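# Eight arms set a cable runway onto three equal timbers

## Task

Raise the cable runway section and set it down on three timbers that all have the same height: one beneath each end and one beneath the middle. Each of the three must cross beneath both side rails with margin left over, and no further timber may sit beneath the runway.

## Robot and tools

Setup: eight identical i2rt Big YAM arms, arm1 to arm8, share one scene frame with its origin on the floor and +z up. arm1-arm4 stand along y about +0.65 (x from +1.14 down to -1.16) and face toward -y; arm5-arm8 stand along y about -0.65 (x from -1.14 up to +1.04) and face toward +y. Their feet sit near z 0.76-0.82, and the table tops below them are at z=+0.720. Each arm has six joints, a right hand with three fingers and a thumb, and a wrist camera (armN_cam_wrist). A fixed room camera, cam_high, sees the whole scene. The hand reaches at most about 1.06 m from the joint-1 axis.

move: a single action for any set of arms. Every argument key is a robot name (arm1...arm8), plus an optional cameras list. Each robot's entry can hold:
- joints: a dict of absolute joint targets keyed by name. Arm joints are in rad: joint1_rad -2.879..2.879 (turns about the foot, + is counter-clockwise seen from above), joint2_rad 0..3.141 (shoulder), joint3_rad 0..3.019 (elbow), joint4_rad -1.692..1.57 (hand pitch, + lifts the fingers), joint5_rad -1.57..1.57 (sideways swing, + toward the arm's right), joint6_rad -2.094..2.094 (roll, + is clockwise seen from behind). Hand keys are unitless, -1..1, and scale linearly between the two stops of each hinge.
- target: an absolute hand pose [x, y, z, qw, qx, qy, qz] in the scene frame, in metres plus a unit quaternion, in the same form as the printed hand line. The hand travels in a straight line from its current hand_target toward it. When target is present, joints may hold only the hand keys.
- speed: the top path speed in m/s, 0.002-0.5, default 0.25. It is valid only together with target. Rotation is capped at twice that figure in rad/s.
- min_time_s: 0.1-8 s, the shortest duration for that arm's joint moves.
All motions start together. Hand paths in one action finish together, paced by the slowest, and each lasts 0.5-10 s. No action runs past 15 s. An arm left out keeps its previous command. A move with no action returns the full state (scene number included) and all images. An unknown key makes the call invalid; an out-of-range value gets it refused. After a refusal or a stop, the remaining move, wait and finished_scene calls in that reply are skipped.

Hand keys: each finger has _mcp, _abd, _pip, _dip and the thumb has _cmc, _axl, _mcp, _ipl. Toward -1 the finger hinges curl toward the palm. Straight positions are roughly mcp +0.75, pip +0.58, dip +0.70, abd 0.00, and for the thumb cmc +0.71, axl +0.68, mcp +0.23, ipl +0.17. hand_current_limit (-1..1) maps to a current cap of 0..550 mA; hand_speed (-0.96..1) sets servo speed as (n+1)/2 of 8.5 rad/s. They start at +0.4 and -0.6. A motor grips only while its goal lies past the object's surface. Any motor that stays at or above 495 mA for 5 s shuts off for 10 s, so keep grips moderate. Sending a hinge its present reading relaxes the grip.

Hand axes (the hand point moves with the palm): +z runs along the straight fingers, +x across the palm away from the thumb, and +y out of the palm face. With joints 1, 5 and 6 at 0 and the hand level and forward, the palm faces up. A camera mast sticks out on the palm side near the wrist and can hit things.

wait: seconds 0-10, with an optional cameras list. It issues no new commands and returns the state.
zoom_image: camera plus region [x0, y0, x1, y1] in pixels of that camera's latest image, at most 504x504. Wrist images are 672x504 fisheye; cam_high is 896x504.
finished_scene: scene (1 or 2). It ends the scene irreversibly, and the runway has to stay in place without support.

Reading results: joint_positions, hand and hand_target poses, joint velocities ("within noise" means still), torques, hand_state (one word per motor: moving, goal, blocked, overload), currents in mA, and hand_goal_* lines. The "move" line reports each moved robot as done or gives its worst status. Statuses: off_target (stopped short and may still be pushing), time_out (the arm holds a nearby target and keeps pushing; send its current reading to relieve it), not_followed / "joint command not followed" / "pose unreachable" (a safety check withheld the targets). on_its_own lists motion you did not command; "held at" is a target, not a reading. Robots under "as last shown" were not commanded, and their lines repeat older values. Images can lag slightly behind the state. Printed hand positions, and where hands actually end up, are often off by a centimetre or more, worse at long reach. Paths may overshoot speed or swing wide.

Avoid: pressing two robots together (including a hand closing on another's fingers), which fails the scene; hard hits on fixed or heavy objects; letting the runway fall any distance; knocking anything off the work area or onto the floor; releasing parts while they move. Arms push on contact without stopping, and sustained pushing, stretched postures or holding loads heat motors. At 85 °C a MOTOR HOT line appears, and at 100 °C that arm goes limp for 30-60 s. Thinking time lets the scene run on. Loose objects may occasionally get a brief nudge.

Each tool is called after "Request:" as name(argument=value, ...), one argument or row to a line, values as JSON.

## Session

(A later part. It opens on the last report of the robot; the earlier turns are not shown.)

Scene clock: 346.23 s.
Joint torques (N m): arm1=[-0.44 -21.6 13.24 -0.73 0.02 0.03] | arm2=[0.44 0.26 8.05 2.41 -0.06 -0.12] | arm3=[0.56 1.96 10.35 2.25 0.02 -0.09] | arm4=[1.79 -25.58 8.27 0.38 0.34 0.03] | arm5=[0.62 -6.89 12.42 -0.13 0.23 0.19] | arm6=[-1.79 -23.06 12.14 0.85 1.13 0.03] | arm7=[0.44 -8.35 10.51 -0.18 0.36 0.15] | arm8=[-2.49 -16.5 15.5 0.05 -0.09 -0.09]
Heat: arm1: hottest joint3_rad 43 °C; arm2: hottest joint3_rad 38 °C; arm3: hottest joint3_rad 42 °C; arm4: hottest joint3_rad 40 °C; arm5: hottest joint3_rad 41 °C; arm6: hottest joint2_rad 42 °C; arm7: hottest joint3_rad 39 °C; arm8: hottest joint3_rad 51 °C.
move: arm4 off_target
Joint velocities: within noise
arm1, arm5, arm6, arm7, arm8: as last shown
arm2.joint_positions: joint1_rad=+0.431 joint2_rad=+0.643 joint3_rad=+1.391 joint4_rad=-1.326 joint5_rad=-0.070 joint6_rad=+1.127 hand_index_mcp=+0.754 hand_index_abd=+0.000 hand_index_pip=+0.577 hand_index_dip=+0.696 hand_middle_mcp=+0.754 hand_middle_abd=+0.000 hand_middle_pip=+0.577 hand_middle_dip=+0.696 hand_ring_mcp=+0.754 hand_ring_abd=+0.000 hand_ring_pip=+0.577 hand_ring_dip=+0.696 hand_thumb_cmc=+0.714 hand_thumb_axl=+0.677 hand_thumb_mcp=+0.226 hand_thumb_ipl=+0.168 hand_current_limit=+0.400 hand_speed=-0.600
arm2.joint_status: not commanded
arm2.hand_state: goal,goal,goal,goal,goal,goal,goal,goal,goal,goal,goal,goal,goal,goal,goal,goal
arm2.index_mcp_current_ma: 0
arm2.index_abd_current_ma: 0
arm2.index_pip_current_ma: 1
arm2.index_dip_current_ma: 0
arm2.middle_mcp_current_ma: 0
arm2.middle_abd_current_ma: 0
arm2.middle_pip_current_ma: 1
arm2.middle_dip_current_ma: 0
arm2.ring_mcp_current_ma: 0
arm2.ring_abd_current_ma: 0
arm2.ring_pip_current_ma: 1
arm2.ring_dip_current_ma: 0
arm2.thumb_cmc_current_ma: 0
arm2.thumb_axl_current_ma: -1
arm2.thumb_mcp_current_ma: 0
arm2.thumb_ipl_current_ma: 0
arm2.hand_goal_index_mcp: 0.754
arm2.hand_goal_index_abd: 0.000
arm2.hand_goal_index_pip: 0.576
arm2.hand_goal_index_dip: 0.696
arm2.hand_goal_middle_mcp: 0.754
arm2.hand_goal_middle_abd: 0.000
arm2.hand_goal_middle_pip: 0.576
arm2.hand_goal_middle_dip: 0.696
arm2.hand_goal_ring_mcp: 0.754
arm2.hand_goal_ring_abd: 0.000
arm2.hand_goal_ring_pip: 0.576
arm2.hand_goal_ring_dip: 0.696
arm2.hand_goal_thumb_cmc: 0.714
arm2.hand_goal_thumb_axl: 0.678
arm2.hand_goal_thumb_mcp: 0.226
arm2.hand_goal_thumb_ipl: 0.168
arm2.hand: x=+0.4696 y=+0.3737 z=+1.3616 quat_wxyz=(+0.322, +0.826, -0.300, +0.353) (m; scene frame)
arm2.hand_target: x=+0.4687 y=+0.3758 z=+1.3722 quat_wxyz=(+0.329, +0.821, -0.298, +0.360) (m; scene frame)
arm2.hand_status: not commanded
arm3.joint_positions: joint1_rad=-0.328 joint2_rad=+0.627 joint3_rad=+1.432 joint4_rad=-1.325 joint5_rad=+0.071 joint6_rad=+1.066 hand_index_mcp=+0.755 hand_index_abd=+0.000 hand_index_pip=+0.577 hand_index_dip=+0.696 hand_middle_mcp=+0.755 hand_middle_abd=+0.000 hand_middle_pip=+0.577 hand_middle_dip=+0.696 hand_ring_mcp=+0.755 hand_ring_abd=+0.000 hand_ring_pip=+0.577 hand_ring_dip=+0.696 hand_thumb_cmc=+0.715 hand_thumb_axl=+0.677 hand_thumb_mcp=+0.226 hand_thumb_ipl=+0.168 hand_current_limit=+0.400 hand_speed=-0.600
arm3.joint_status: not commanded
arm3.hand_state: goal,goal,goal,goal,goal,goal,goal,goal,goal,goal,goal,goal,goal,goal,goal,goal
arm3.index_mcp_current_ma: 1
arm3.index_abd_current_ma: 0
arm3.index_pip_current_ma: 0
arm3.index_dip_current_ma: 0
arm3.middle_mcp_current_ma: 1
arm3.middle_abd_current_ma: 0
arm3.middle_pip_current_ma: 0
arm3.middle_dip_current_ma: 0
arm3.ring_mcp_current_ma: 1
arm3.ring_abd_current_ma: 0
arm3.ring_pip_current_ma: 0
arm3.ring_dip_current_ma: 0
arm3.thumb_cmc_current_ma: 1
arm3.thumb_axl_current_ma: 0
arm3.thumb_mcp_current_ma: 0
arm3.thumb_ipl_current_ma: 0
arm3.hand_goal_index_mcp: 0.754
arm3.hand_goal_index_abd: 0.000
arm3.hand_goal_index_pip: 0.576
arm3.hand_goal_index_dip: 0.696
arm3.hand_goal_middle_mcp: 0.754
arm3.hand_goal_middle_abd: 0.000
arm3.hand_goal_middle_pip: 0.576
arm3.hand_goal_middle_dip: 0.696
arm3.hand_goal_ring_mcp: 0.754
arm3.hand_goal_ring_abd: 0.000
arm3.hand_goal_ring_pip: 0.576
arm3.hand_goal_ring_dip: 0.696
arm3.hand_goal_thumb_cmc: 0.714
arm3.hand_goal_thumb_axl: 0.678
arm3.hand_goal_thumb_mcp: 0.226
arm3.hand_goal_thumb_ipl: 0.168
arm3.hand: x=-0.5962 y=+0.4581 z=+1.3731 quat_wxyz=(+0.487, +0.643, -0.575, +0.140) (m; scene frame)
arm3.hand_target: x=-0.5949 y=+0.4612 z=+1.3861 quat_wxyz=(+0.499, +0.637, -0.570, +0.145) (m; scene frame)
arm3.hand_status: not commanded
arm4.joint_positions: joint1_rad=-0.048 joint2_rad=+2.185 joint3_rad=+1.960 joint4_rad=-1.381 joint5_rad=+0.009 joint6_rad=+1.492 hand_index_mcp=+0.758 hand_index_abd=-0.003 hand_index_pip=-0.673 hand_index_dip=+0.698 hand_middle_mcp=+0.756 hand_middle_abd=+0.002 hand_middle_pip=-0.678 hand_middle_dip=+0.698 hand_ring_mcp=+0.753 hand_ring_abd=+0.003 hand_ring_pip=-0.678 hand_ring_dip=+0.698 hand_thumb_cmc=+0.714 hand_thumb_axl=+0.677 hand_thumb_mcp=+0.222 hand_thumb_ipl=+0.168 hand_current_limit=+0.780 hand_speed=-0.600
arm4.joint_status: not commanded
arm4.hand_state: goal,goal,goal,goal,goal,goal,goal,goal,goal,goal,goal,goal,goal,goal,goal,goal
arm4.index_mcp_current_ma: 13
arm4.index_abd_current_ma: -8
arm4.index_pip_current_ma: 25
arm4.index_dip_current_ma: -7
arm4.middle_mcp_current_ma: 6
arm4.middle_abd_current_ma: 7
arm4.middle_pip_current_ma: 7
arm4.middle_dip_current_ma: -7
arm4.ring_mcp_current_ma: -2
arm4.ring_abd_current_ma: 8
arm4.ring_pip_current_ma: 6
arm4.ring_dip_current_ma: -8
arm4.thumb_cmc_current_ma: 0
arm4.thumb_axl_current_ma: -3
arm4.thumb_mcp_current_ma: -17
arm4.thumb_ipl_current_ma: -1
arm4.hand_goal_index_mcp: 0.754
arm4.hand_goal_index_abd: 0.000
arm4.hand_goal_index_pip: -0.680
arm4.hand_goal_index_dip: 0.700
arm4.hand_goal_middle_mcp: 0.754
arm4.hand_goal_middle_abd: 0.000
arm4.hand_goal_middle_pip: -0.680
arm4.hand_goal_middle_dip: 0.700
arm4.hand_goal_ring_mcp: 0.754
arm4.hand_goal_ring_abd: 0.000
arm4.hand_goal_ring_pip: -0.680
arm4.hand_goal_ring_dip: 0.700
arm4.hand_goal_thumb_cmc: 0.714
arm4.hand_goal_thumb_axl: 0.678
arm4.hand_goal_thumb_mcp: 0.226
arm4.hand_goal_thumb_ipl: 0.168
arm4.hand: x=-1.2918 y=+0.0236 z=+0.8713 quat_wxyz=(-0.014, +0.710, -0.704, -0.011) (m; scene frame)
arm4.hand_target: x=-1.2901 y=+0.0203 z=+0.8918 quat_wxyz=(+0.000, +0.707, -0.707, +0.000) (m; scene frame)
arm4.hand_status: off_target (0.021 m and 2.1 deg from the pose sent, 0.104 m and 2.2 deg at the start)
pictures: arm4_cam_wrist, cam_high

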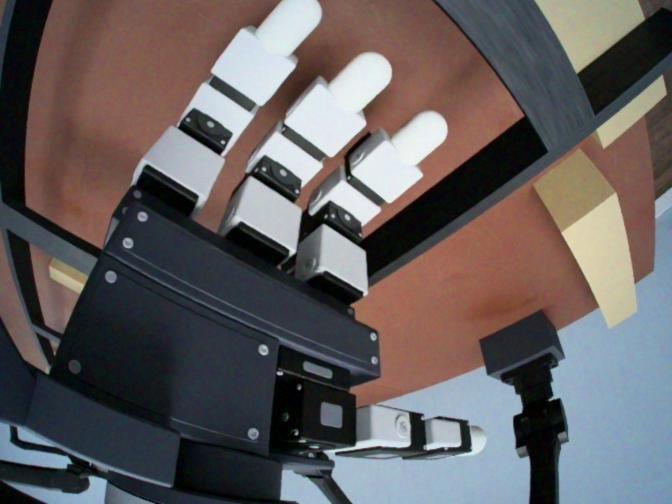

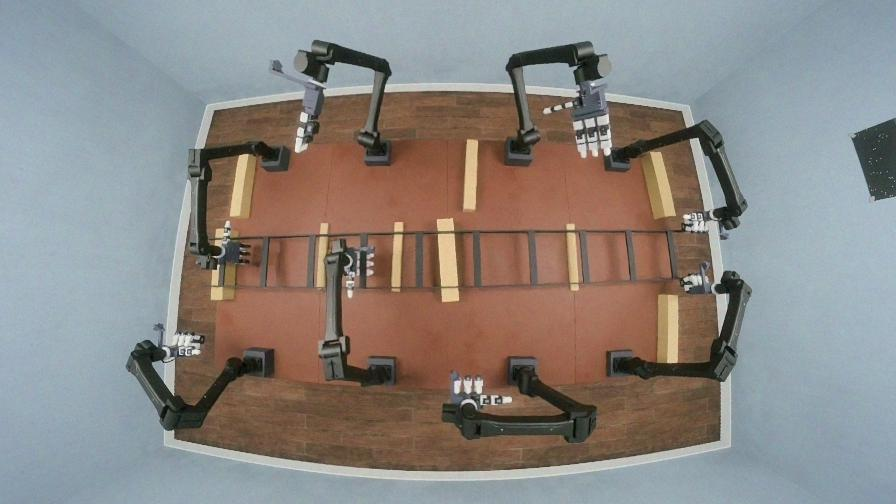

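Request:
move(
  arm4={"target": [-1.29, 0.02, 1.06, 0, 0.7071, -0.7071, 0]},
  arm6={"joints": {"joint2_rad": 1.99}, "min_time_s": 2},
  cameras=["cam_high", "arm6_cam_wrist"],
)

Request:
zoom_image(
  camera="cam_high",
  region=[160, 200, 280, 350],
)

Scene clock: 351.00 s.
Joint torques (N m): arm1=[-0.5 -21.66 13.26 -0.75 0.03 0.03] | arm2=[0.38 0.26 8.06 2.4 -0.06 -0.12] | arm3=[0.62 1.14 10.54 2.09 -0.01 -0.13] | arm4=[2.2 -22.12 10.91 0.28 0.41 -0.06] | arm5=[0.91 -6.95 12.37 -0.2 0.19 0.18] | arm6=[-1.73 -18.08 12.14 0.85 1.13 0.03] | arm7=[0.44 -8.29 10.51 -0.2 0.36 0.15] | arm8=[-2.43 -16.38 15.47 0.05 -0.09 -0.08]
Heat: arm1: hottest joint3_rad 43 °C; arm2: hottest joint3_rad 39 °C; arm3: hottest joint3_rad 42 °C; arm4: hottest joint3_rad 40 °C; arm5: hottest joint3_rad 42 °C; arm6: hottest joint2_rad 43 °C; arm7: hottest joint3_rad 39 °C; arm8: hottest joint3_rad 52 °C.
move: arm4 off_target; arm6 done
Joint velocities: within noise
arm1, arm2, arm3, arm5, arm7, arm8: as last shown
arm4.joint_positions: joint1_rad=-0.048 joint2_rad=+2.082 joint3_rad=+2.245 joint4_rad=-1.683 joint5_rad=+0.021 joint6_rad=+1.493 hand_index_mcp=+0.758 hand_index_abd=-0.003 hand_index_pip=-0.673 hand_index_dip=+0.698 hand_middle_mcp=+0.756 hand_middle_abd=+0.002 hand_middle_pip=-0.678 hand_middle_dip=+0.698 hand_ring_mcp=+0.753 hand_ring_abd=+0.003 hand_ring_pip=-0.678 hand_ring_dip=+0.698 hand_thumb_cmc=+0.714 hand_thumb_axl=+0.677 hand_thumb_mcp=+0.222 hand_thumb_ipl=+0.168 hand_current_limit=+0.780 hand_speed=-0.600
arm4.joint_status: not commanded
arm4.hand_state: goal,goal,goal,goal,goal,goal,goal,goal,goal,goal,goal,goal,goal,goal,goal,goal
arm4.index_mcp_current_ma: 13
arm4.index_abd_current_ma: -7
arm4.index_pip_current_ma: 25
arm4.index_dip_current_ma: -7
arm4.middle_mcp_current_ma: 6
arm4.middle_abd_current_ma: 7
arm4.middle_pip_current_ma: 7
arm4.middle_dip_current_ma: -7
arm4.ring_mcp_current_ma: -2
arm4.ring_abd_current_ma: 8
arm4.ring_pip_current_ma: 6
arm4.ring_dip_current_ma: -8
arm4.thumb_cmc_current_ma: 0
arm4.thumb_axl_current_ma: -3
arm4.thumb_mcp_current_ma: -17
arm4.thumb_ipl_current_ma: -1
arm4.hand_goal_index_mcp: 0.754
arm4.hand_goal_index_abd: 0.000
arm4.hand_goal_index_pip: -0.680
arm4.hand_goal_index_dip: 0.700
arm4.hand_goal_middle_mcp: 0.754
arm4.hand_goal_middle_abd: 0.000
arm4.hand_goal_middle_pip: -0.680
arm4.hand_goal_middle_dip: 0.700
arm4.hand_goal_ring_mcp: 0.754
arm4.hand_goal_ring_abd: 0.000
arm4.hand_goal_ring_pip: -0.680
arm4.hand_goal_ring_dip: 0.700
arm4.hand_goal_thumb_cmc: 0.714
arm4.hand_goal_thumb_axl: 0.678
arm4.hand_goal_thumb_mcp: 0.226
arm4.hand_goal_thumb_ipl: 0.168
arm4.hand: x=-1.2956 y=+0.0273 z=+1.0457 quat_wxyz=(+0.023, +0.709, -0.705, +0.013) (m; scene frame)
arm4.hand_target: x=-1.2900 y=+0.0209 z=+1.0594 quat_wxyz=(+0.035, +0.711, -0.702, +0.021) (m; scene frame)
arm4.hand_status: off_target (0.017 m and 3.0 deg from the pose sent, 0.189 m and 2.1 deg at the start; a joint's target at an end of its range on 50 of 68 steps)
arm6.joint_positions: joint1_rad=+0.191 joint2_rad=+1.988 joint3_rad=+1.695 joint4_rad=-1.254 joint5_rad=-0.009 joint6_rad=+1.747 hand_index_mcp=+0.692 hand_index_abd=+0.001 hand_index_pip=-0.892 hand_index_dip=+0.554 hand_middle_mcp=+0.699 hand_middle_abd=+0.001 hand_middle_pip=-0.893 hand_middle_dip=+0.553 hand_ring_mcp=+0.707 hand_ring_abd=+0.002 hand_ring_pip=-0.891 hand_ring_dip=+0.553 hand_thumb_cmc=+0.713 hand_thumb_axl=+0.677 hand_thumb_mcp=+0.223 hand_thumb_ipl=+0.168 hand_current_limit=+0.780 hand_speed=-0.600
arm6.joint_status: all done
arm6.hand_state: goal,goal,goal,goal,goal,goal,goal,goal,blocked,goal,goal,goal,goal,goal,goal,goal
arm6.index_mcp_current_ma: 30
arm6.index_abd_current_ma: 2
arm6.index_pip_current_ma: 17
arm6.index_dip_current_ma: 6
arm6.middle_mcp_current_ma: 54
arm6.middle_abd_current_ma: 2
arm6.middle_pip_current_ma: 14
arm6.middle_dip_current_ma: 5
arm6.ring_mcp_current_ma: 79
arm6.ring_abd_current_ma: 2
arm6.ring_pip_current_ma: 19
arm6.ring_dip_current_ma: 6
arm6.thumb_cmc_current_ma: -1
arm6.thumb_axl_current_ma: -1
arm6.thumb_mcp_current_ma: -6
arm6.thumb_ipl_current_ma: 0
arm6.hand_goal_index_mcp: 0.680
arm6.hand_goal_index_abd: 0.000
arm6.hand_goal_index_pip: -0.900
arm6.hand_goal_index_dip: 0.550
arm6.hand_goal_middle_mcp: 0.680
arm6.hand_goal_middle_abd: 0.000
arm6.hand_goal_middle_pip: -0.900
arm6.hand_goal_middle_dip: 0.550
arm6.hand_goal_ring_mcp: 0.680
arm6.hand_goal_ring_abd: 0.000
arm6.hand_goal_ring_pip: -0.900
arm6.hand_goal_ring_dip: 0.550
arm6.hand_goal_thumb_cmc: 0.714
arm6.hand_goal_thumb_axl: 0.678
arm6.hand_goal_thumb_mcp: 0.226
arm6.hand_goal_thumb_ipl: 0.168
arm6.hand: x=-0.4100 y=-0.0754 z=+0.8634 quat_wxyz=(-0.012, +0.700, +0.714, +0.004) (m; scene frame)
arm6.hand_target: x=-0.4044 y=-0.0485 z=+0.8873 quat_wxyz=(-0.038, +0.706, +0.706, +0.036) (m; scene frame)
arm6.hand_status: not commanded
pictures: arm6_cam_wrist, cam_high

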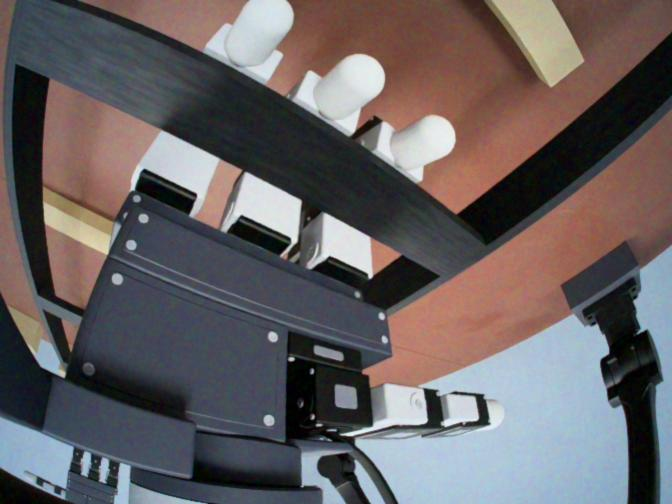

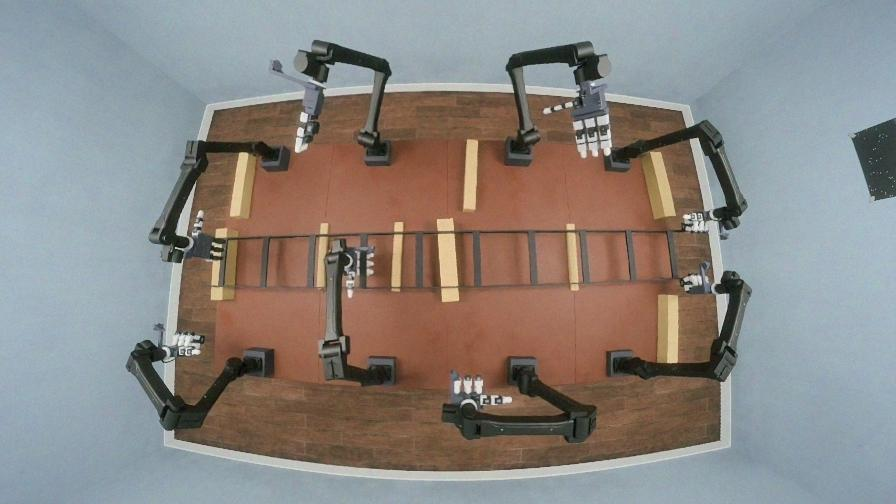

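Scaled by 3.360 from the camera's 896x504 image, which has a finer 1280x720 frame.

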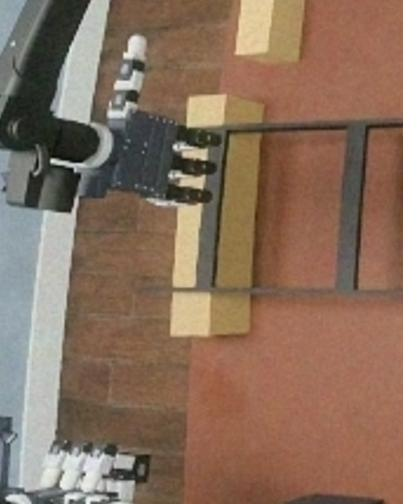

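Request:
move(
  arm8={"target": [1.012, -0.08, 1.06, 0, 0.7071, 0.7071, 0], "joints": {"hand_index_mcp": 0.754, "hand_middle_mcp": 0.754, "hand_ring_mcp": 0.754, "hand_index_pip": -0.72, "hand_middle_pip": -0.72, "hand_ring_pip": -0.72, "hand_index_dip": 0.7, "hand_middle_dip": 0.7, "hand_ring_dip": 0.7, "hand_current_limit": 0.78}},
  arm7={"target": [0.71, -0.08, 1.06, 0, 0.7071, 0.7071, 0], "joints": {"hand_index_mcp": 0.754, "hand_middle_mcp": 0.754, "hand_ring_mcp": 0.754, "hand_index_pip": -0.72, "hand_middle_pip": -0.72, "hand_ring_pip": -0.72, "hand_index_dip": 0.7, "hand_middle_dip": 0.7, "hand_ring_dip": 0.7, "hand_current_limit": 0.78}},
  arm2={"target": [0.495, 0.02, 1.06, 0, 0.7071, -0.7071, 0], "joints": {"hand_index_mcp": 0.754, "hand_middle_mcp": 0.754, "hand_ring_mcp": 0.754, "hand_index_pip": -0.72, "hand_middle_pip": -0.72, "hand_ring_pip": -0.72, "hand_index_dip": 0.7, "hand_middle_dip": 0.7, "hand_ring_dip": 0.7, "hand_current_limit": 0.78}},
  cameras=["cam_high"],
)

Scene clock: 360.47 s.
Joint torques (N m): arm1=[-0.44 -21.66 13.24 -0.73 0.02 0.03] | arm2=[0.56 -18.08 7.27 0.66 0.09 -0.06] | arm3=[1.26 1.9 10.59 2.35 0.02 -0.04] | arm4=[2.2 -22.01 10.93 0.28 0.41 -0.06] | arm5=[0.73 -6.77 12.41 -0.14 0.22 0.21] | arm6=[-1.73 -18.14 12.15 0.85 1.13 0.03] | arm7=[-0.21 -17.03 7.57 0.23 0.13 0.05] | arm8=[-1.03 -14.45 15.42 -0.05 0.15 0.15]
Heat: arm1: hottest joint3_rad 44 °C; arm2: hottest joint3_rad 39 °C; arm3: hottest joint3_rad 42 °C; arm4: hottest joint3_rad 40 °C; arm5: hottest joint3_rad 43 °C; arm6: hottest joint2_rad 43 °C; arm7: hottest joint3_rad 40 °C; arm8: hottest joint3_rad 52 °C.
move: arm2 not_followed; arm7 not_followed; arm8 off_target
Joint velocities: within noise
arm1, arm3, arm4, arm5, arm6: as last shown
arm2.joint_positions: joint1_rad=+0.286 joint2_rad=+1.812 joint3_rad=+1.931 joint4_rad=-1.559 joint5_rad=+0.029 joint6_rad=+1.672 hand_index_mcp=+0.755 hand_index_abd=+0.000 hand_index_pip=-0.713 hand_index_dip=+0.698 hand_middle_mcp=+0.755 hand_middle_abd=+0.000 hand_middle_pip=-0.713 hand_middle_dip=+0.698 hand_ring_mcp=+0.755 hand_ring_abd=+0.000 hand_ring_pip=-0.713 hand_ring_dip=+0.698 hand_thumb_cmc=+0.714 hand_thumb_axl=+0.677 hand_thumb_mcp=+0.222 hand_thumb_ipl=+0.168 hand_current_limit=+0.780 hand_speed=-0.600
arm2.joint_status: all done
arm2.hand_state: goal,goal,goal,goal,goal,goal,goal,goal,goal,goal,goal,goal,goal,goal,goal,goal
arm2.index_mcp_current_ma: 0
arm2.index_abd_current_ma: 0
arm2.index_pip_current_ma: 10
arm2.index_dip_current_ma: -2
arm2.middle_mcp_current_ma: 1
arm2.middle_abd_current_ma: 0
arm2.middle_pip_current_ma: 10
arm2.middle_dip_current_ma: -2
arm2.ring_mcp_current_ma: 1
arm2.ring_abd_current_ma: 0
arm2.ring_pip_current_ma: 10
arm2.ring_dip_current_ma: -2
arm2.thumb_cmc_current_ma: 0
arm2.thumb_axl_current_ma: -1
arm2.thumb_mcp_current_ma: -6
arm2.thumb_ipl_current_ma: 0
arm2.hand_goal_index_mcp: 0.754
arm2.hand_goal_index_abd: 0.000
arm2.hand_goal_index_pip: -0.720
arm2.hand_goal_index_dip: 0.700
arm2.hand_goal_middle_mcp: 0.754
arm2.hand_goal_middle_abd: 0.000
arm2.hand_goal_middle_pip: -0.720
arm2.hand_goal_middle_dip: 0.700
arm2.hand_goal_ring_mcp: 0.754
arm2.hand_goal_ring_abd: 0.000
arm2.hand_goal_ring_pip: -0.720
arm2.hand_goal_ring_dip: 0.700
arm2.hand_goal_thumb_cmc: 0.714
arm2.hand_goal_thumb_axl: 0.678
arm2.hand_goal_thumb_mcp: 0.226
arm2.hand_goal_thumb_ipl: 0.168
arm2.on_its_own: joint1_rad is held at +0.286, not at its first target +0.431; joint2_rad is held at +1.812, not at its first target +0.643; joint3_rad is held at +1.931, not at its first target +1.410; joint4_rad is held at -1.559, not at its first target -1.322; joint5_rad is held at +0.030, not at its first target -0.070; joint6_rad is held at +1.672, not at its first target +1.127
arm2.hand: x=+0.4933 y=+0.0801 z=+1.0951 quat_wxyz=(+0.047, +0.756, -0.652, +0.047) (m; scene frame)
arm2.hand_target: x=+0.4933 y=+0.0801 z=+1.0951 quat_wxyz=(+0.047, +0.756, -0.652, +0.047) (m; scene frame)
arm2.hand_status: not_followed (0.070 m and 11.4 deg from the pose sent, 0.466 m and 74.5 deg at the start)
arm7.joint_positions: joint1_rad=-0.229 joint2_rad=+1.770 joint3_rad=+1.794 joint4_rad=-1.618 joint5_rad=-0.004 joint6_rad=+1.127 hand_index_mcp=+0.754 hand_index_abd=-0.001 hand_index_pip=-0.715 hand_index_dip=+0.698 hand_middle_mcp=+0.754 hand_middle_abd=-0.001 hand_middle_pip=-0.715 hand_middle_dip=+0.697 hand_ring_mcp=+0.754 hand_ring_abd=-0.001 hand_ring_pip=-0.715 hand_ring_dip=+0.697 hand_thumb_cmc=+0.712 hand_thumb_axl=+0.677 hand_thumb_mcp=+0.222 hand_thumb_ipl=+0.168 hand_current_limit=+0.780 hand_speed=-0.600
arm7.joint_status: all done
arm7.hand_state: goal,goal,goal,goal,goal,goal,goal,goal,goal,goal,goal,goal,goal,goal,goal,goal
arm7.index_mcp_current_ma: 0
arm7.index_abd_current_ma: -1
arm7.index_pip_current_ma: 10
arm7.index_dip_current_ma: -4
arm7.middle_mcp_current_ma: 0
arm7.middle_abd_current_ma: -1
arm7.middle_pip_current_ma: 10
arm7.middle_dip_current_ma: -5
arm7.ring_mcp_current_ma: 0
arm7.ring_abd_current_ma: -1
arm7.ring_pip_current_ma: 11
arm7.ring_dip_current_ma: -5
arm7.thumb_cmc_current_ma: -3
arm7.thumb_axl_current_ma: -1
arm7.thumb_mcp_current_ma: -12
arm7.thumb_ipl_current_ma: -1
arm7.hand_goal_index_mcp: 0.754
arm7.hand_goal_index_abd: 0.000
arm7.hand_goal_index_pip: -0.720
arm7.hand_goal_index_dip: 0.700
arm7.hand_goal_middle_mcp: 0.754
arm7.hand_goal_middle_abd: 0.000
arm7.hand_goal_middle_pip: -0.720
arm7.hand_goal_middle_dip: 0.700
arm7.hand_goal_ring_mcp: 0.754
arm7.hand_goal_ring_abd: 0.000
arm7.hand_goal_ring_pip: -0.720
arm7.hand_goal_ring_dip: 0.700
arm7.hand_goal_thumb_cmc: 0.714
arm7.hand_goal_thumb_axl: 0.678
arm7.hand_goal_thumb_mcp: 0.226
arm7.hand_goal_thumb_ipl: 0.168
arm7.on_its_own: joint1_rad is held at -0.229, not at its first target +1.591; joint2_rad is held at +1.768, not at its first target +1.215; joint3_rad is held at +1.795, not at its first target +1.246; joint6_rad is held at +1.126, not at its first target +1.543
arm7.hand: x=+0.6504 y=-0.1352 z=+1.0277 quat_wxyz=(+0.009, +0.645, +0.764, -0.011) (m; scene frame)
arm7.hand_target: x=+0.6505 y=-0.1352 z=+1.0296 quat_wxyz=(+0.009, +0.645, +0.764, -0.009) (m; scene frame)
arm7.hand_status: not_followed (0.087 m and 9.7 deg from the pose sent, 0.765 m and 90.5 deg at the start; pose on its path clipped on 21 of 134 steps)
arm8.joint_positions: joint1_rad=+0.207 joint2_rad=+1.890 joint3_rad=+2.034 joint4_rad=-1.687 joint5_rad=+0.020 joint6_rad=+1.746 hand_index_mcp=+0.754 hand_index_abd=+0.001 hand_index_pip=-0.715 hand_index_dip=+0.698 hand_middle_mcp=+0.754 hand_middle_abd=+0.001 hand_middle_pip=-0.714 hand_middle_dip=+0.698 hand_ring_mcp=+0.754 hand_ring_abd=+0.001 hand_ring_pip=-0.714 hand_ring_dip=+0.698 hand_thumb_cmc=+0.713 hand_thumb_axl=+0.677 hand_thumb_mcp=+0.222 hand_thumb_ipl=+0.168 hand_current_limit=+0.780 hand_speed=-0.600
arm8.joint_status: all done
arm8.hand_state: goal,goal,goal,goal,goal,goal,goal,goal,goal,goal,goal,goal,goal,goal,goal,goal
arm8.index_mcp_current_ma: -1
arm8.index_abd_current_ma: 1
arm8.index_pip_current_ma: 11
arm8.index_dip_current_ma: -4
arm8.middle_mcp_current_ma: -1
arm8.middle_abd_current_ma: 2
arm8.middle_pip_current_ma: 12
arm8.middle_dip_current_ma: -4
arm8.ring_mcp_current_ma: 0
arm8.ring_abd_current_ma: 2
arm8.ring_pip_current_ma: 12
arm8.ring_dip_current_ma: -3
arm8.thumb_cmc_current_ma: -1
arm8.thumb_axl_current_ma: -1
arm8.thumb_mcp_current_ma: -11
arm8.thumb_ipl_current_ma: 0
arm8.hand_goal_index_mcp: 0.754
arm8.hand_goal_index_abd: 0.000
arm8.hand_goal_index_pip: -0.720
arm8.hand_goal_index_dip: 0.700
arm8.hand_goal_middle_mcp: 0.754
arm8.hand_goal_middle_abd: 0.000
arm8.hand_goal_middle_pip: -0.720
arm8.hand_goal_middle_dip: 0.700
arm8.hand_goal_ring_mcp: 0.754
arm8.hand_goal_ring_abd: 0.000
arm8.hand_goal_ring_pip: -0.720
arm8.hand_goal_ring_dip: 0.700
arm8.hand_goal_thumb_cmc: 0.714
arm8.hand_goal_thumb_axl: 0.678
arm8.hand_goal_thumb_mcp: 0.226
arm8.hand_goal_thumb_ipl: 0.168
arm8.hand: x=+1.0139 y=-0.0915 z=+1.0367 quat_wxyz=(-0.006, +0.699, +0.715, +0.013) (m; scene frame)
arm8.hand_target: x=+1.0124 y=-0.0817 z=+1.0591 quat_wxyz=(-0.030, +0.703, +0.710, +0.029) (m; scene frame)
arm8.hand_status: off_target (0.026 m and 2.1 deg from the pose sent, 0.459 m and 90.1 deg at the start; a joint's target at an end of its range on 51 of 134 steps)
pictures: cam_high
led back after a hold (arm2 arm): the arm was led back toward your command in small steps, so it may still be short of it.
led back after a hold (arm7 arm): the arm was led back toward your command in small steps, so it may still be short of it.
pose unreachable (arm2 arm): on one or more control steps of this call this arm could not follow its commanded pose, so it was not sent that pose on those steps. On the call's last step it was still not sent that pose. It may still have moved: this result reports where it is.
cause: moving toward the commanded pose would bring a part of the arm too close to another arm (the arm7 arm, along the way the arms are being sent, or toward where that arm still pushes).
pose unreachable (arm7 arm): on one or more control steps of this call this arm could not follow its commanded pose, so it was not sent that pose on those steps. On the call's last step it was still not sent that pose. It may still have moved: this result reports where it is.
cause: moving toward the commanded pose would bring a part of the arm too close to another arm (the arm2 arm, along the way the arms are being sent, or toward where that arm still pushes).

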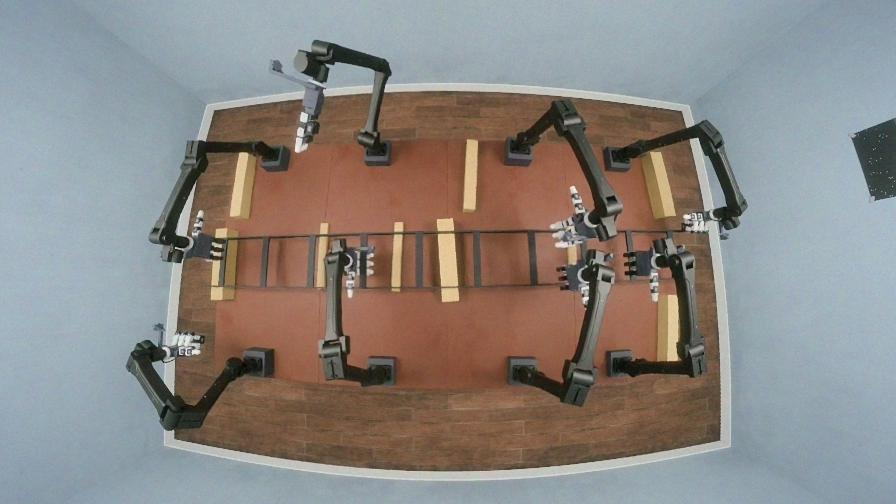

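Request:
move(
  arm2={"target": [0.40, 0.08, 1.12, 0, 1, 0, 0]},
)

Request:
move(
  arm2={"target": [0.41, -0.07, 1.06, 0, 0.7071, 0.7071, 0]},
  arm7={"target": [0.71, -0.08, 1.06, 0, 0.7071, 0.7071, 0]},
  cameras=["cam_high", "arm2_cam_wrist", "arm7_cam_wrist", "arm8_cam_wrist"],
)

Scene clock: 365.77 s.
Joint torques (N m): arm1=[-0.44 -21.66 13.26 -0.73 0.02 0.03] | arm2=[0.26 -16.32 7.51 0.23 0.02 -0.12] | arm3=[1.2 1.61 10.77 2.24 -0.01 -0.11] | arm4=[2.2 -22.01 10.93 0.27 0.4 -0.06] | arm5=[0.85 -6.95 12.38 -0.13 0.22 0.18] | arm6=[-1.85 -18.08 12.15 0.84 1.13 0.03] | arm7=[-0.26 -17.03 7.57 0.21 0.13 0.05] | arm8=[-1.32 -14.45 15.43 -0.05 0.15 0.15]
Heat: arm1: hottest joint3_rad 44 °C; arm2: hottest joint3_rad 38 °C; arm3: hottest joint3_rad 42 °C; arm4: hottest joint3_rad 40 °C; arm5: hottest joint3_rad 43 °C; arm6: hottest joint2_rad 43 °C; arm7: hottest joint3_rad 39 °C; arm8: hottest joint3_rad 53 °C.
move: arm2 off_target
Joint velocities: within noise
arm1.joint_positions: joint1_rad=+0.628 joint2_rad=+1.855 joint3_rad=+1.633 joint4_rad=-1.387 joint5_rad=+0.000 joint6_rad=+0.618 hand_index_mcp=-0.387 hand_index_abd=+0.000 hand_index_pip=-0.609 hand_index_dip=-0.528 hand_middle_mcp=-0.376 hand_middle_abd=+0.000 hand_middle_pip=-0.624 hand_middle_dip=-0.515 hand_ring_mcp=-0.375 hand_ring_abd=+0.000 hand_ring_pip=-0.624 hand_ring_dip=-0.513 hand_thumb_cmc=+0.715 hand_thumb_axl=+0.677 hand_thumb_mcp=+0.221 hand_thumb_ipl=+0.168 hand_current_limit=+0.400 hand_speed=-0.600
arm1.joint_status: not commanded
arm1.hand_state: blocked,goal,blocked,blocked,blocked,goal,blocked,blocked,blocked,goal,blocked,blocked,goal,goal,goal,goal
arm1.index_mcp_current_ma: 133
arm1.index_abd_current_ma: 1
arm1.index_pip_current_ma: 291
arm1.index_dip_current_ma: 77
arm1.middle_mcp_current_ma: 181
arm1.middle_abd_current_ma: 1
arm1.middle_pip_current_ma: 223
arm1.middle_dip_current_ma: 133
arm1.ring_mcp_current_ma: 185
arm1.ring_abd_current_ma: 1
arm1.ring_pip_current_ma: 221
arm1.ring_dip_current_ma: 139
arm1.thumb_cmc_current_ma: 2
arm1.thumb_axl_current_ma: -2
arm1.thumb_mcp_current_ma: -18
arm1.thumb_ipl_current_ma: -1
arm1.hand_goal_index_mcp: -0.420
arm1.hand_goal_index_abd: 0.000
arm1.hand_goal_index_pip: -0.680
arm1.hand_goal_index_dip: -0.550
arm1.hand_goal_middle_mcp: -0.420
arm1.hand_goal_middle_abd: 0.000
arm1.hand_goal_middle_pip: -0.680
arm1.hand_goal_middle_dip: -0.550
arm1.hand_goal_ring_mcp: -0.420
arm1.hand_goal_ring_abd: 0.000
arm1.hand_goal_ring_pip: -0.680
arm1.hand_goal_ring_dip: -0.550
arm1.hand_goal_thumb_cmc: 0.714
arm1.hand_goal_thumb_axl: 0.678
arm1.hand_goal_thumb_mcp: 0.226
arm1.hand_goal_thumb_ipl: 0.168
arm1.hand: x=+1.4398 y=+0.1061 z=+0.9288 quat_wxyz=(-0.014, +1.000, +0.001, -0.012) (m; scene frame)
arm1.hand_target: x=+1.4497 y=+0.1007 z=+0.9500 quat_wxyz=(+0.000, +1.000, +0.000, +0.000) (m; scene frame)
arm1.hand_status: not commanded
arm2.joint_positions: joint1_rad=+0.006 joint2_rad=+1.612 joint3_rad=+1.709 joint4_rad=-1.679 joint5_rad=+0.006 joint6_rad=-0.023 hand_index_mcp=+0.755 hand_index_abd=+0.000 hand_index_pip=-0.713 hand_index_dip=+0.698 hand_middle_mcp=+0.755 hand_middle_abd=+0.000 hand_middle_pip=-0.713 hand_middle_dip=+0.698 hand_ring_mcp=+0.755 hand_ring_abd=+0.000 hand_ring_pip=-0.713 hand_ring_dip=+0.698 hand_thumb_cmc=+0.714 hand_thumb_axl=+0.677 hand_thumb_mcp=+0.222 hand_thumb_ipl=+0.168 hand_current_limit=+0.780 hand_speed=-0.600
arm2.joint_status: not commanded
arm2.hand_state: goal,goal,goal,goal,goal,goal,goal,goal,goal,goal,goal,goal,goal,goal,goal,goal
arm2.index_mcp_current_ma: 0
arm2.index_abd_current_ma: 0
arm2.index_pip_current_ma: 10
arm2.index_dip_current_ma: -2
arm2.middle_mcp_current_ma: 1
arm2.middle_abd_current_ma: 0
arm2.middle_pip_current_ma: 10
arm2.middle_dip_current_ma: -2
arm2.ring_mcp_current_ma: 1
arm2.ring_abd_current_ma: 0
arm2.ring_pip_current_ma: 10
arm2.ring_dip_current_ma: -2
arm2.thumb_cmc_current_ma: 0
arm2.thumb_axl_current_ma: -1
arm2.thumb_mcp_current_ma: -6
arm2.thumb_ipl_current_ma: 0
arm2.hand_goal_index_mcp: 0.754
arm2.hand_goal_index_abd: 0.000
arm2.hand_goal_index_pip: -0.720
arm2.hand_goal_index_dip: 0.700
arm2.hand_goal_middle_mcp: 0.754
arm2.hand_goal_middle_abd: 0.000
arm2.hand_goal_middle_pip: -0.720
arm2.hand_goal_middle_dip: 0.700
arm2.hand_goal_ring_mcp: 0.754
arm2.hand_goal_ring_abd: 0.000
arm2.hand_goal_ring_pip: -0.720
arm2.hand_goal_ring_dip: 0.700
arm2.hand_goal_thumb_cmc: 0.714
arm2.hand_goal_thumb_axl: 0.678
arm2.hand_goal_thumb_mcp: 0.226
arm2.hand_goal_thumb_ipl: 0.168
arm2.hand: x=+0.4013 y=+0.0757 z=+1.1091 quat_wxyz=(-0.006, +1.000, -0.003, +0.000) (m; scene frame)
arm2.hand_target: x=+0.3999 y=+0.0800 z=+1.1199 quat_wxyz=(+0.000, +1.000, +0.000, +0.000) (m; scene frame)
arm2.hand_status: off_target (0.012 m and 0.8 deg from the pose sent, 0.097 m and 81.9 deg at the start)
arm3, arm4, arm5, arm6, arm7, arm8: as last shown
arm7.on_its_own: joint1_rad is held at -0.229, not at its first target +1.591; joint2_rad is held at +1.768, not at its first target +1.215; joint3_rad is held at +1.795, not at its first target +1.246; joint6_rad is held at +1.126, not at its first target +1.543
pictures: none

Scene clock: 369.77 s.
Joint torques (N m): arm1=[-0.44 -21.71 13.24 -0.73 0.02 0.04] | arm2=[-0.03 -20.31 10.35 0.43 -0.2 -0.14] | arm3=[0.62 1.96 10.39 2.33 -0.03 -0.01] | arm4=[2.2 -22.01 10.93 0.28 0.41 -0.06] | arm5=[0.67 -6.65 12.44 -0.18 0.2 0.18] | arm6=[-1.79 -18.08 12.14 0.85 1.13 0.03] | arm7=[-1.03 -18.26 11.19 -0.05 0.23 0.13] | arm8=[-1.32 -14.51 15.42 -0.02 0.14 0.15]
Heat: arm1: hottest joint3_rad 44 °C; arm2: hottest joint3_rad 39 °C; arm3: hottest joint3_rad 42 °C; arm4: hottest joint3_rad 41 °C; arm5: hottest joint3_rad 44 °C; arm6: hottest joint2_rad 43 °C; arm7: hottest joint3_rad 40 °C; arm8: hottest joint3_rad 53 °C.
move: arm2 off_target; arm7 off_target
Joint velocities: within noise
arm1, arm3, arm4, arm5, arm6, arm8: as last shown
arm2.joint_positions: joint1_rad=-0.124 joint2_rad=+2.166 joint3_rad=+2.394 joint4_rad=-1.690 joint5_rad=-0.011 joint6_rad=-1.707 hand_index_mcp=+0.755 hand_index_abd=+0.000 hand_index_pip=-0.713 hand_index_dip=+0.698 hand_middle_mcp=+0.755 hand_middle_abd=+0.000 hand_middle_pip=-0.713 hand_middle_dip=+0.698 hand_ring_mcp=+0.755 hand_ring_abd=+0.000 hand_ring_pip=-0.713 hand_ring_dip=+0.698 hand_thumb_cmc=+0.714 hand_thumb_axl=+0.677 hand_thumb_mcp=+0.222 hand_thumb_ipl=+0.168 hand_current_limit=+0.780 hand_speed=-0.600
arm2.joint_status: not commanded
arm2.hand_state: goal,goal,goal,goal,goal,goal,goal,goal,goal,goal,goal,goal,goal,goal,goal,goal
arm2.index_mcp_current_ma: 0
arm2.index_abd_current_ma: 0
arm2.index_pip_current_ma: 10
arm2.index_dip_current_ma: -2
arm2.middle_mcp_current_ma: 1
arm2.middle_abd_current_ma: 0
arm2.middle_pip_current_ma: 10
arm2.middle_dip_current_ma: -2
arm2.ring_mcp_current_ma: 1
arm2.ring_abd_current_ma: 0
arm2.ring_pip_current_ma: 10
arm2.ring_dip_current_ma: -2
arm2.thumb_cmc_current_ma: 0
arm2.thumb_axl_current_ma: -1
arm2.thumb_mcp_current_ma: -6
arm2.thumb_ipl_current_ma: 0
arm2.hand_goal_index_mcp: 0.754
arm2.hand_goal_index_abd: 0.000
arm2.hand_goal_index_pip: -0.720
arm2.hand_goal_index_dip: 0.700
arm2.hand_goal_middle_mcp: 0.754
arm2.hand_goal_middle_abd: 0.000
arm2.hand_goal_middle_pip: -0.720
arm2.hand_goal_middle_dip: 0.700
arm2.hand_goal_ring_mcp: 0.754
arm2.hand_goal_ring_abd: 0.000
arm2.hand_goal_ring_pip: -0.720
arm2.hand_goal_ring_dip: 0.700
arm2.hand_goal_thumb_cmc: 0.714
arm2.hand_goal_thumb_axl: 0.678
arm2.hand_goal_thumb_mcp: 0.226
arm2.hand_goal_thumb_ipl: 0.168
arm2.hand: x=+0.4166 y=-0.0622 z=+1.0624 quat_wxyz=(+0.038, +0.714, +0.698, -0.038) (m; scene frame)
arm2.hand_target: x=+0.4102 y=-0.0691 z=+1.0594 quat_wxyz=(+0.040, +0.713, +0.699, -0.040) (m; scene frame)
arm2.hand_status: off_target (0.011 m and 6.3 deg from the pose sent, 0.154 m and 90.3 deg at the start; a joint's target at an end of its range on 60 of 120 steps)
arm7.joint_positions: joint1_rad=-0.285 joint2_rad=+1.959 joint3_rad=+2.123 joint4_rad=-1.695 joint5_rad=-0.005 joint6_rad=+1.210 hand_index_mcp=+0.754 hand_index_abd=-0.001 hand_index_pip=-0.715 hand_index_dip=+0.698 hand_middle_mcp=+0.754 hand_middle_abd=-0.001 hand_middle_pip=-0.715 hand_middle_dip=+0.697 hand_ring_mcp=+0.754 hand_ring_abd=-0.001 hand_ring_pip=-0.715 hand_ring_dip=+0.697 hand_thumb_cmc=+0.712 hand_thumb_axl=+0.677 hand_thumb_mcp=+0.222 hand_thumb_ipl=+0.168 hand_current_limit=+0.780 hand_speed=-0.600
arm7.joint_status: not commanded
arm7.hand_state: goal,goal,goal,goal,goal,goal,goal,goal,goal,goal,goal,goal,goal,goal,goal,goal
arm7.index_mcp_current_ma: 0
arm7.index_abd_current_ma: -1
arm7.index_pip_current_ma: 10
arm7.index_dip_current_ma: -4
arm7.middle_mcp_current_ma: 0
arm7.middle_abd_current_ma: -1
arm7.middle_pip_current_ma: 10
arm7.middle_dip_current_ma: -5
arm7.ring_mcp_current_ma: 0
arm7.ring_abd_current_ma: -1
arm7.ring_pip_current_ma: 11
arm7.ring_dip_current_ma: -5
arm7.thumb_cmc_current_ma: -3
arm7.thumb_axl_current_ma: -1
arm7.thumb_mcp_current_ma: -12
arm7.thumb_ipl_current_ma: -1
arm7.hand_goal_index_mcp: 0.754
arm7.hand_goal_index_abd: 0.000
arm7.hand_goal_index_pip: -0.720
arm7.hand_goal_index_dip: 0.700
arm7.hand_goal_middle_mcp: 0.754
arm7.hand_goal_middle_abd: 0.000
arm7.hand_goal_middle_pip: -0.720
arm7.hand_goal_middle_dip: 0.700
arm7.hand_goal_ring_mcp: 0.754
arm7.hand_goal_ring_abd: 0.000
arm7.hand_goal_ring_pip: -0.720
arm7.hand_goal_ring_dip: 0.700
arm7.hand_goal_thumb_cmc: 0.714
arm7.hand_goal_thumb_axl: 0.678
arm7.hand_goal_thumb_mcp: 0.226
arm7.hand_goal_thumb_ipl: 0.168
arm7.hand: x=+0.7018 y=-0.0853 z=+1.0487 quat_wxyz=(-0.004, +0.697, +0.717, +0.017) (m; scene frame)
arm7.hand_target: x=+0.7097 y=-0.0809 z=+1.0595 quat_wxyz=(-0.008, +0.704, +0.710, +0.029) (m; scene frame)
arm7.hand_status: off_target (0.015 m and 2.6 deg from the pose sent, 0.087 m and 9.7 deg at the start; a joint's target at an end of its range on 65 of 120 steps)
pictures: arm2_cam_wrist, arm7_cam_wrist, arm8_cam_wrist, cam_high

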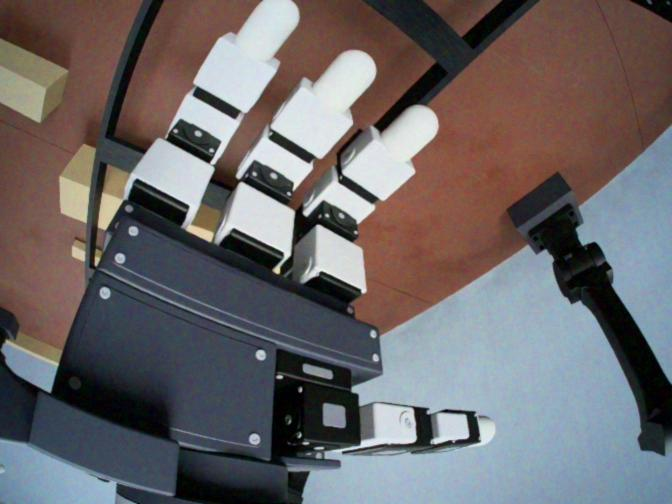

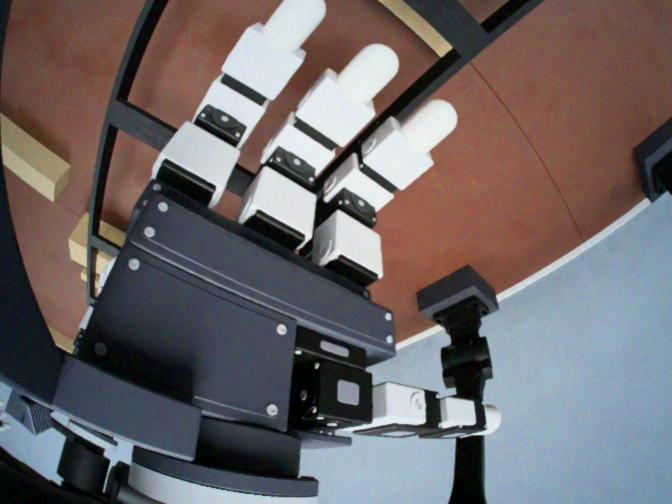

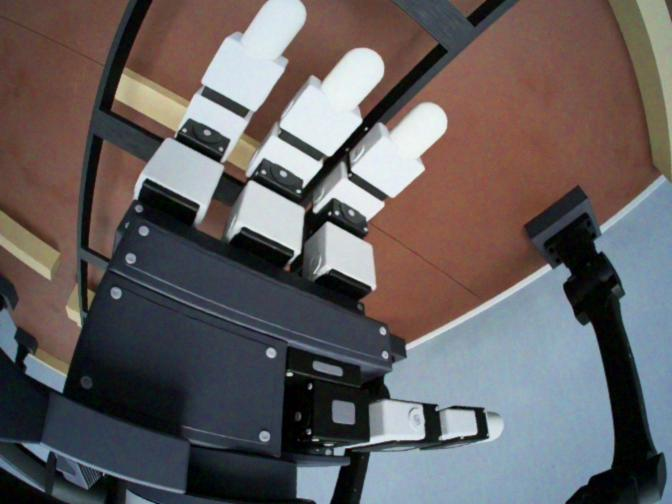

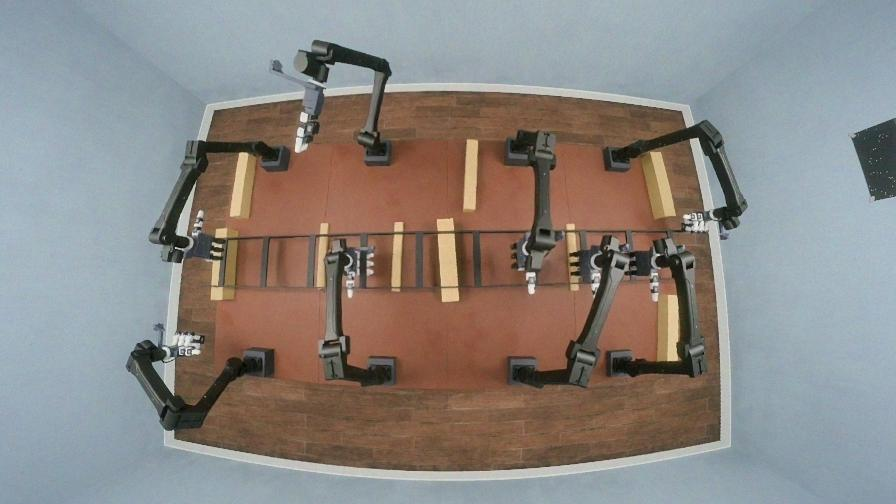

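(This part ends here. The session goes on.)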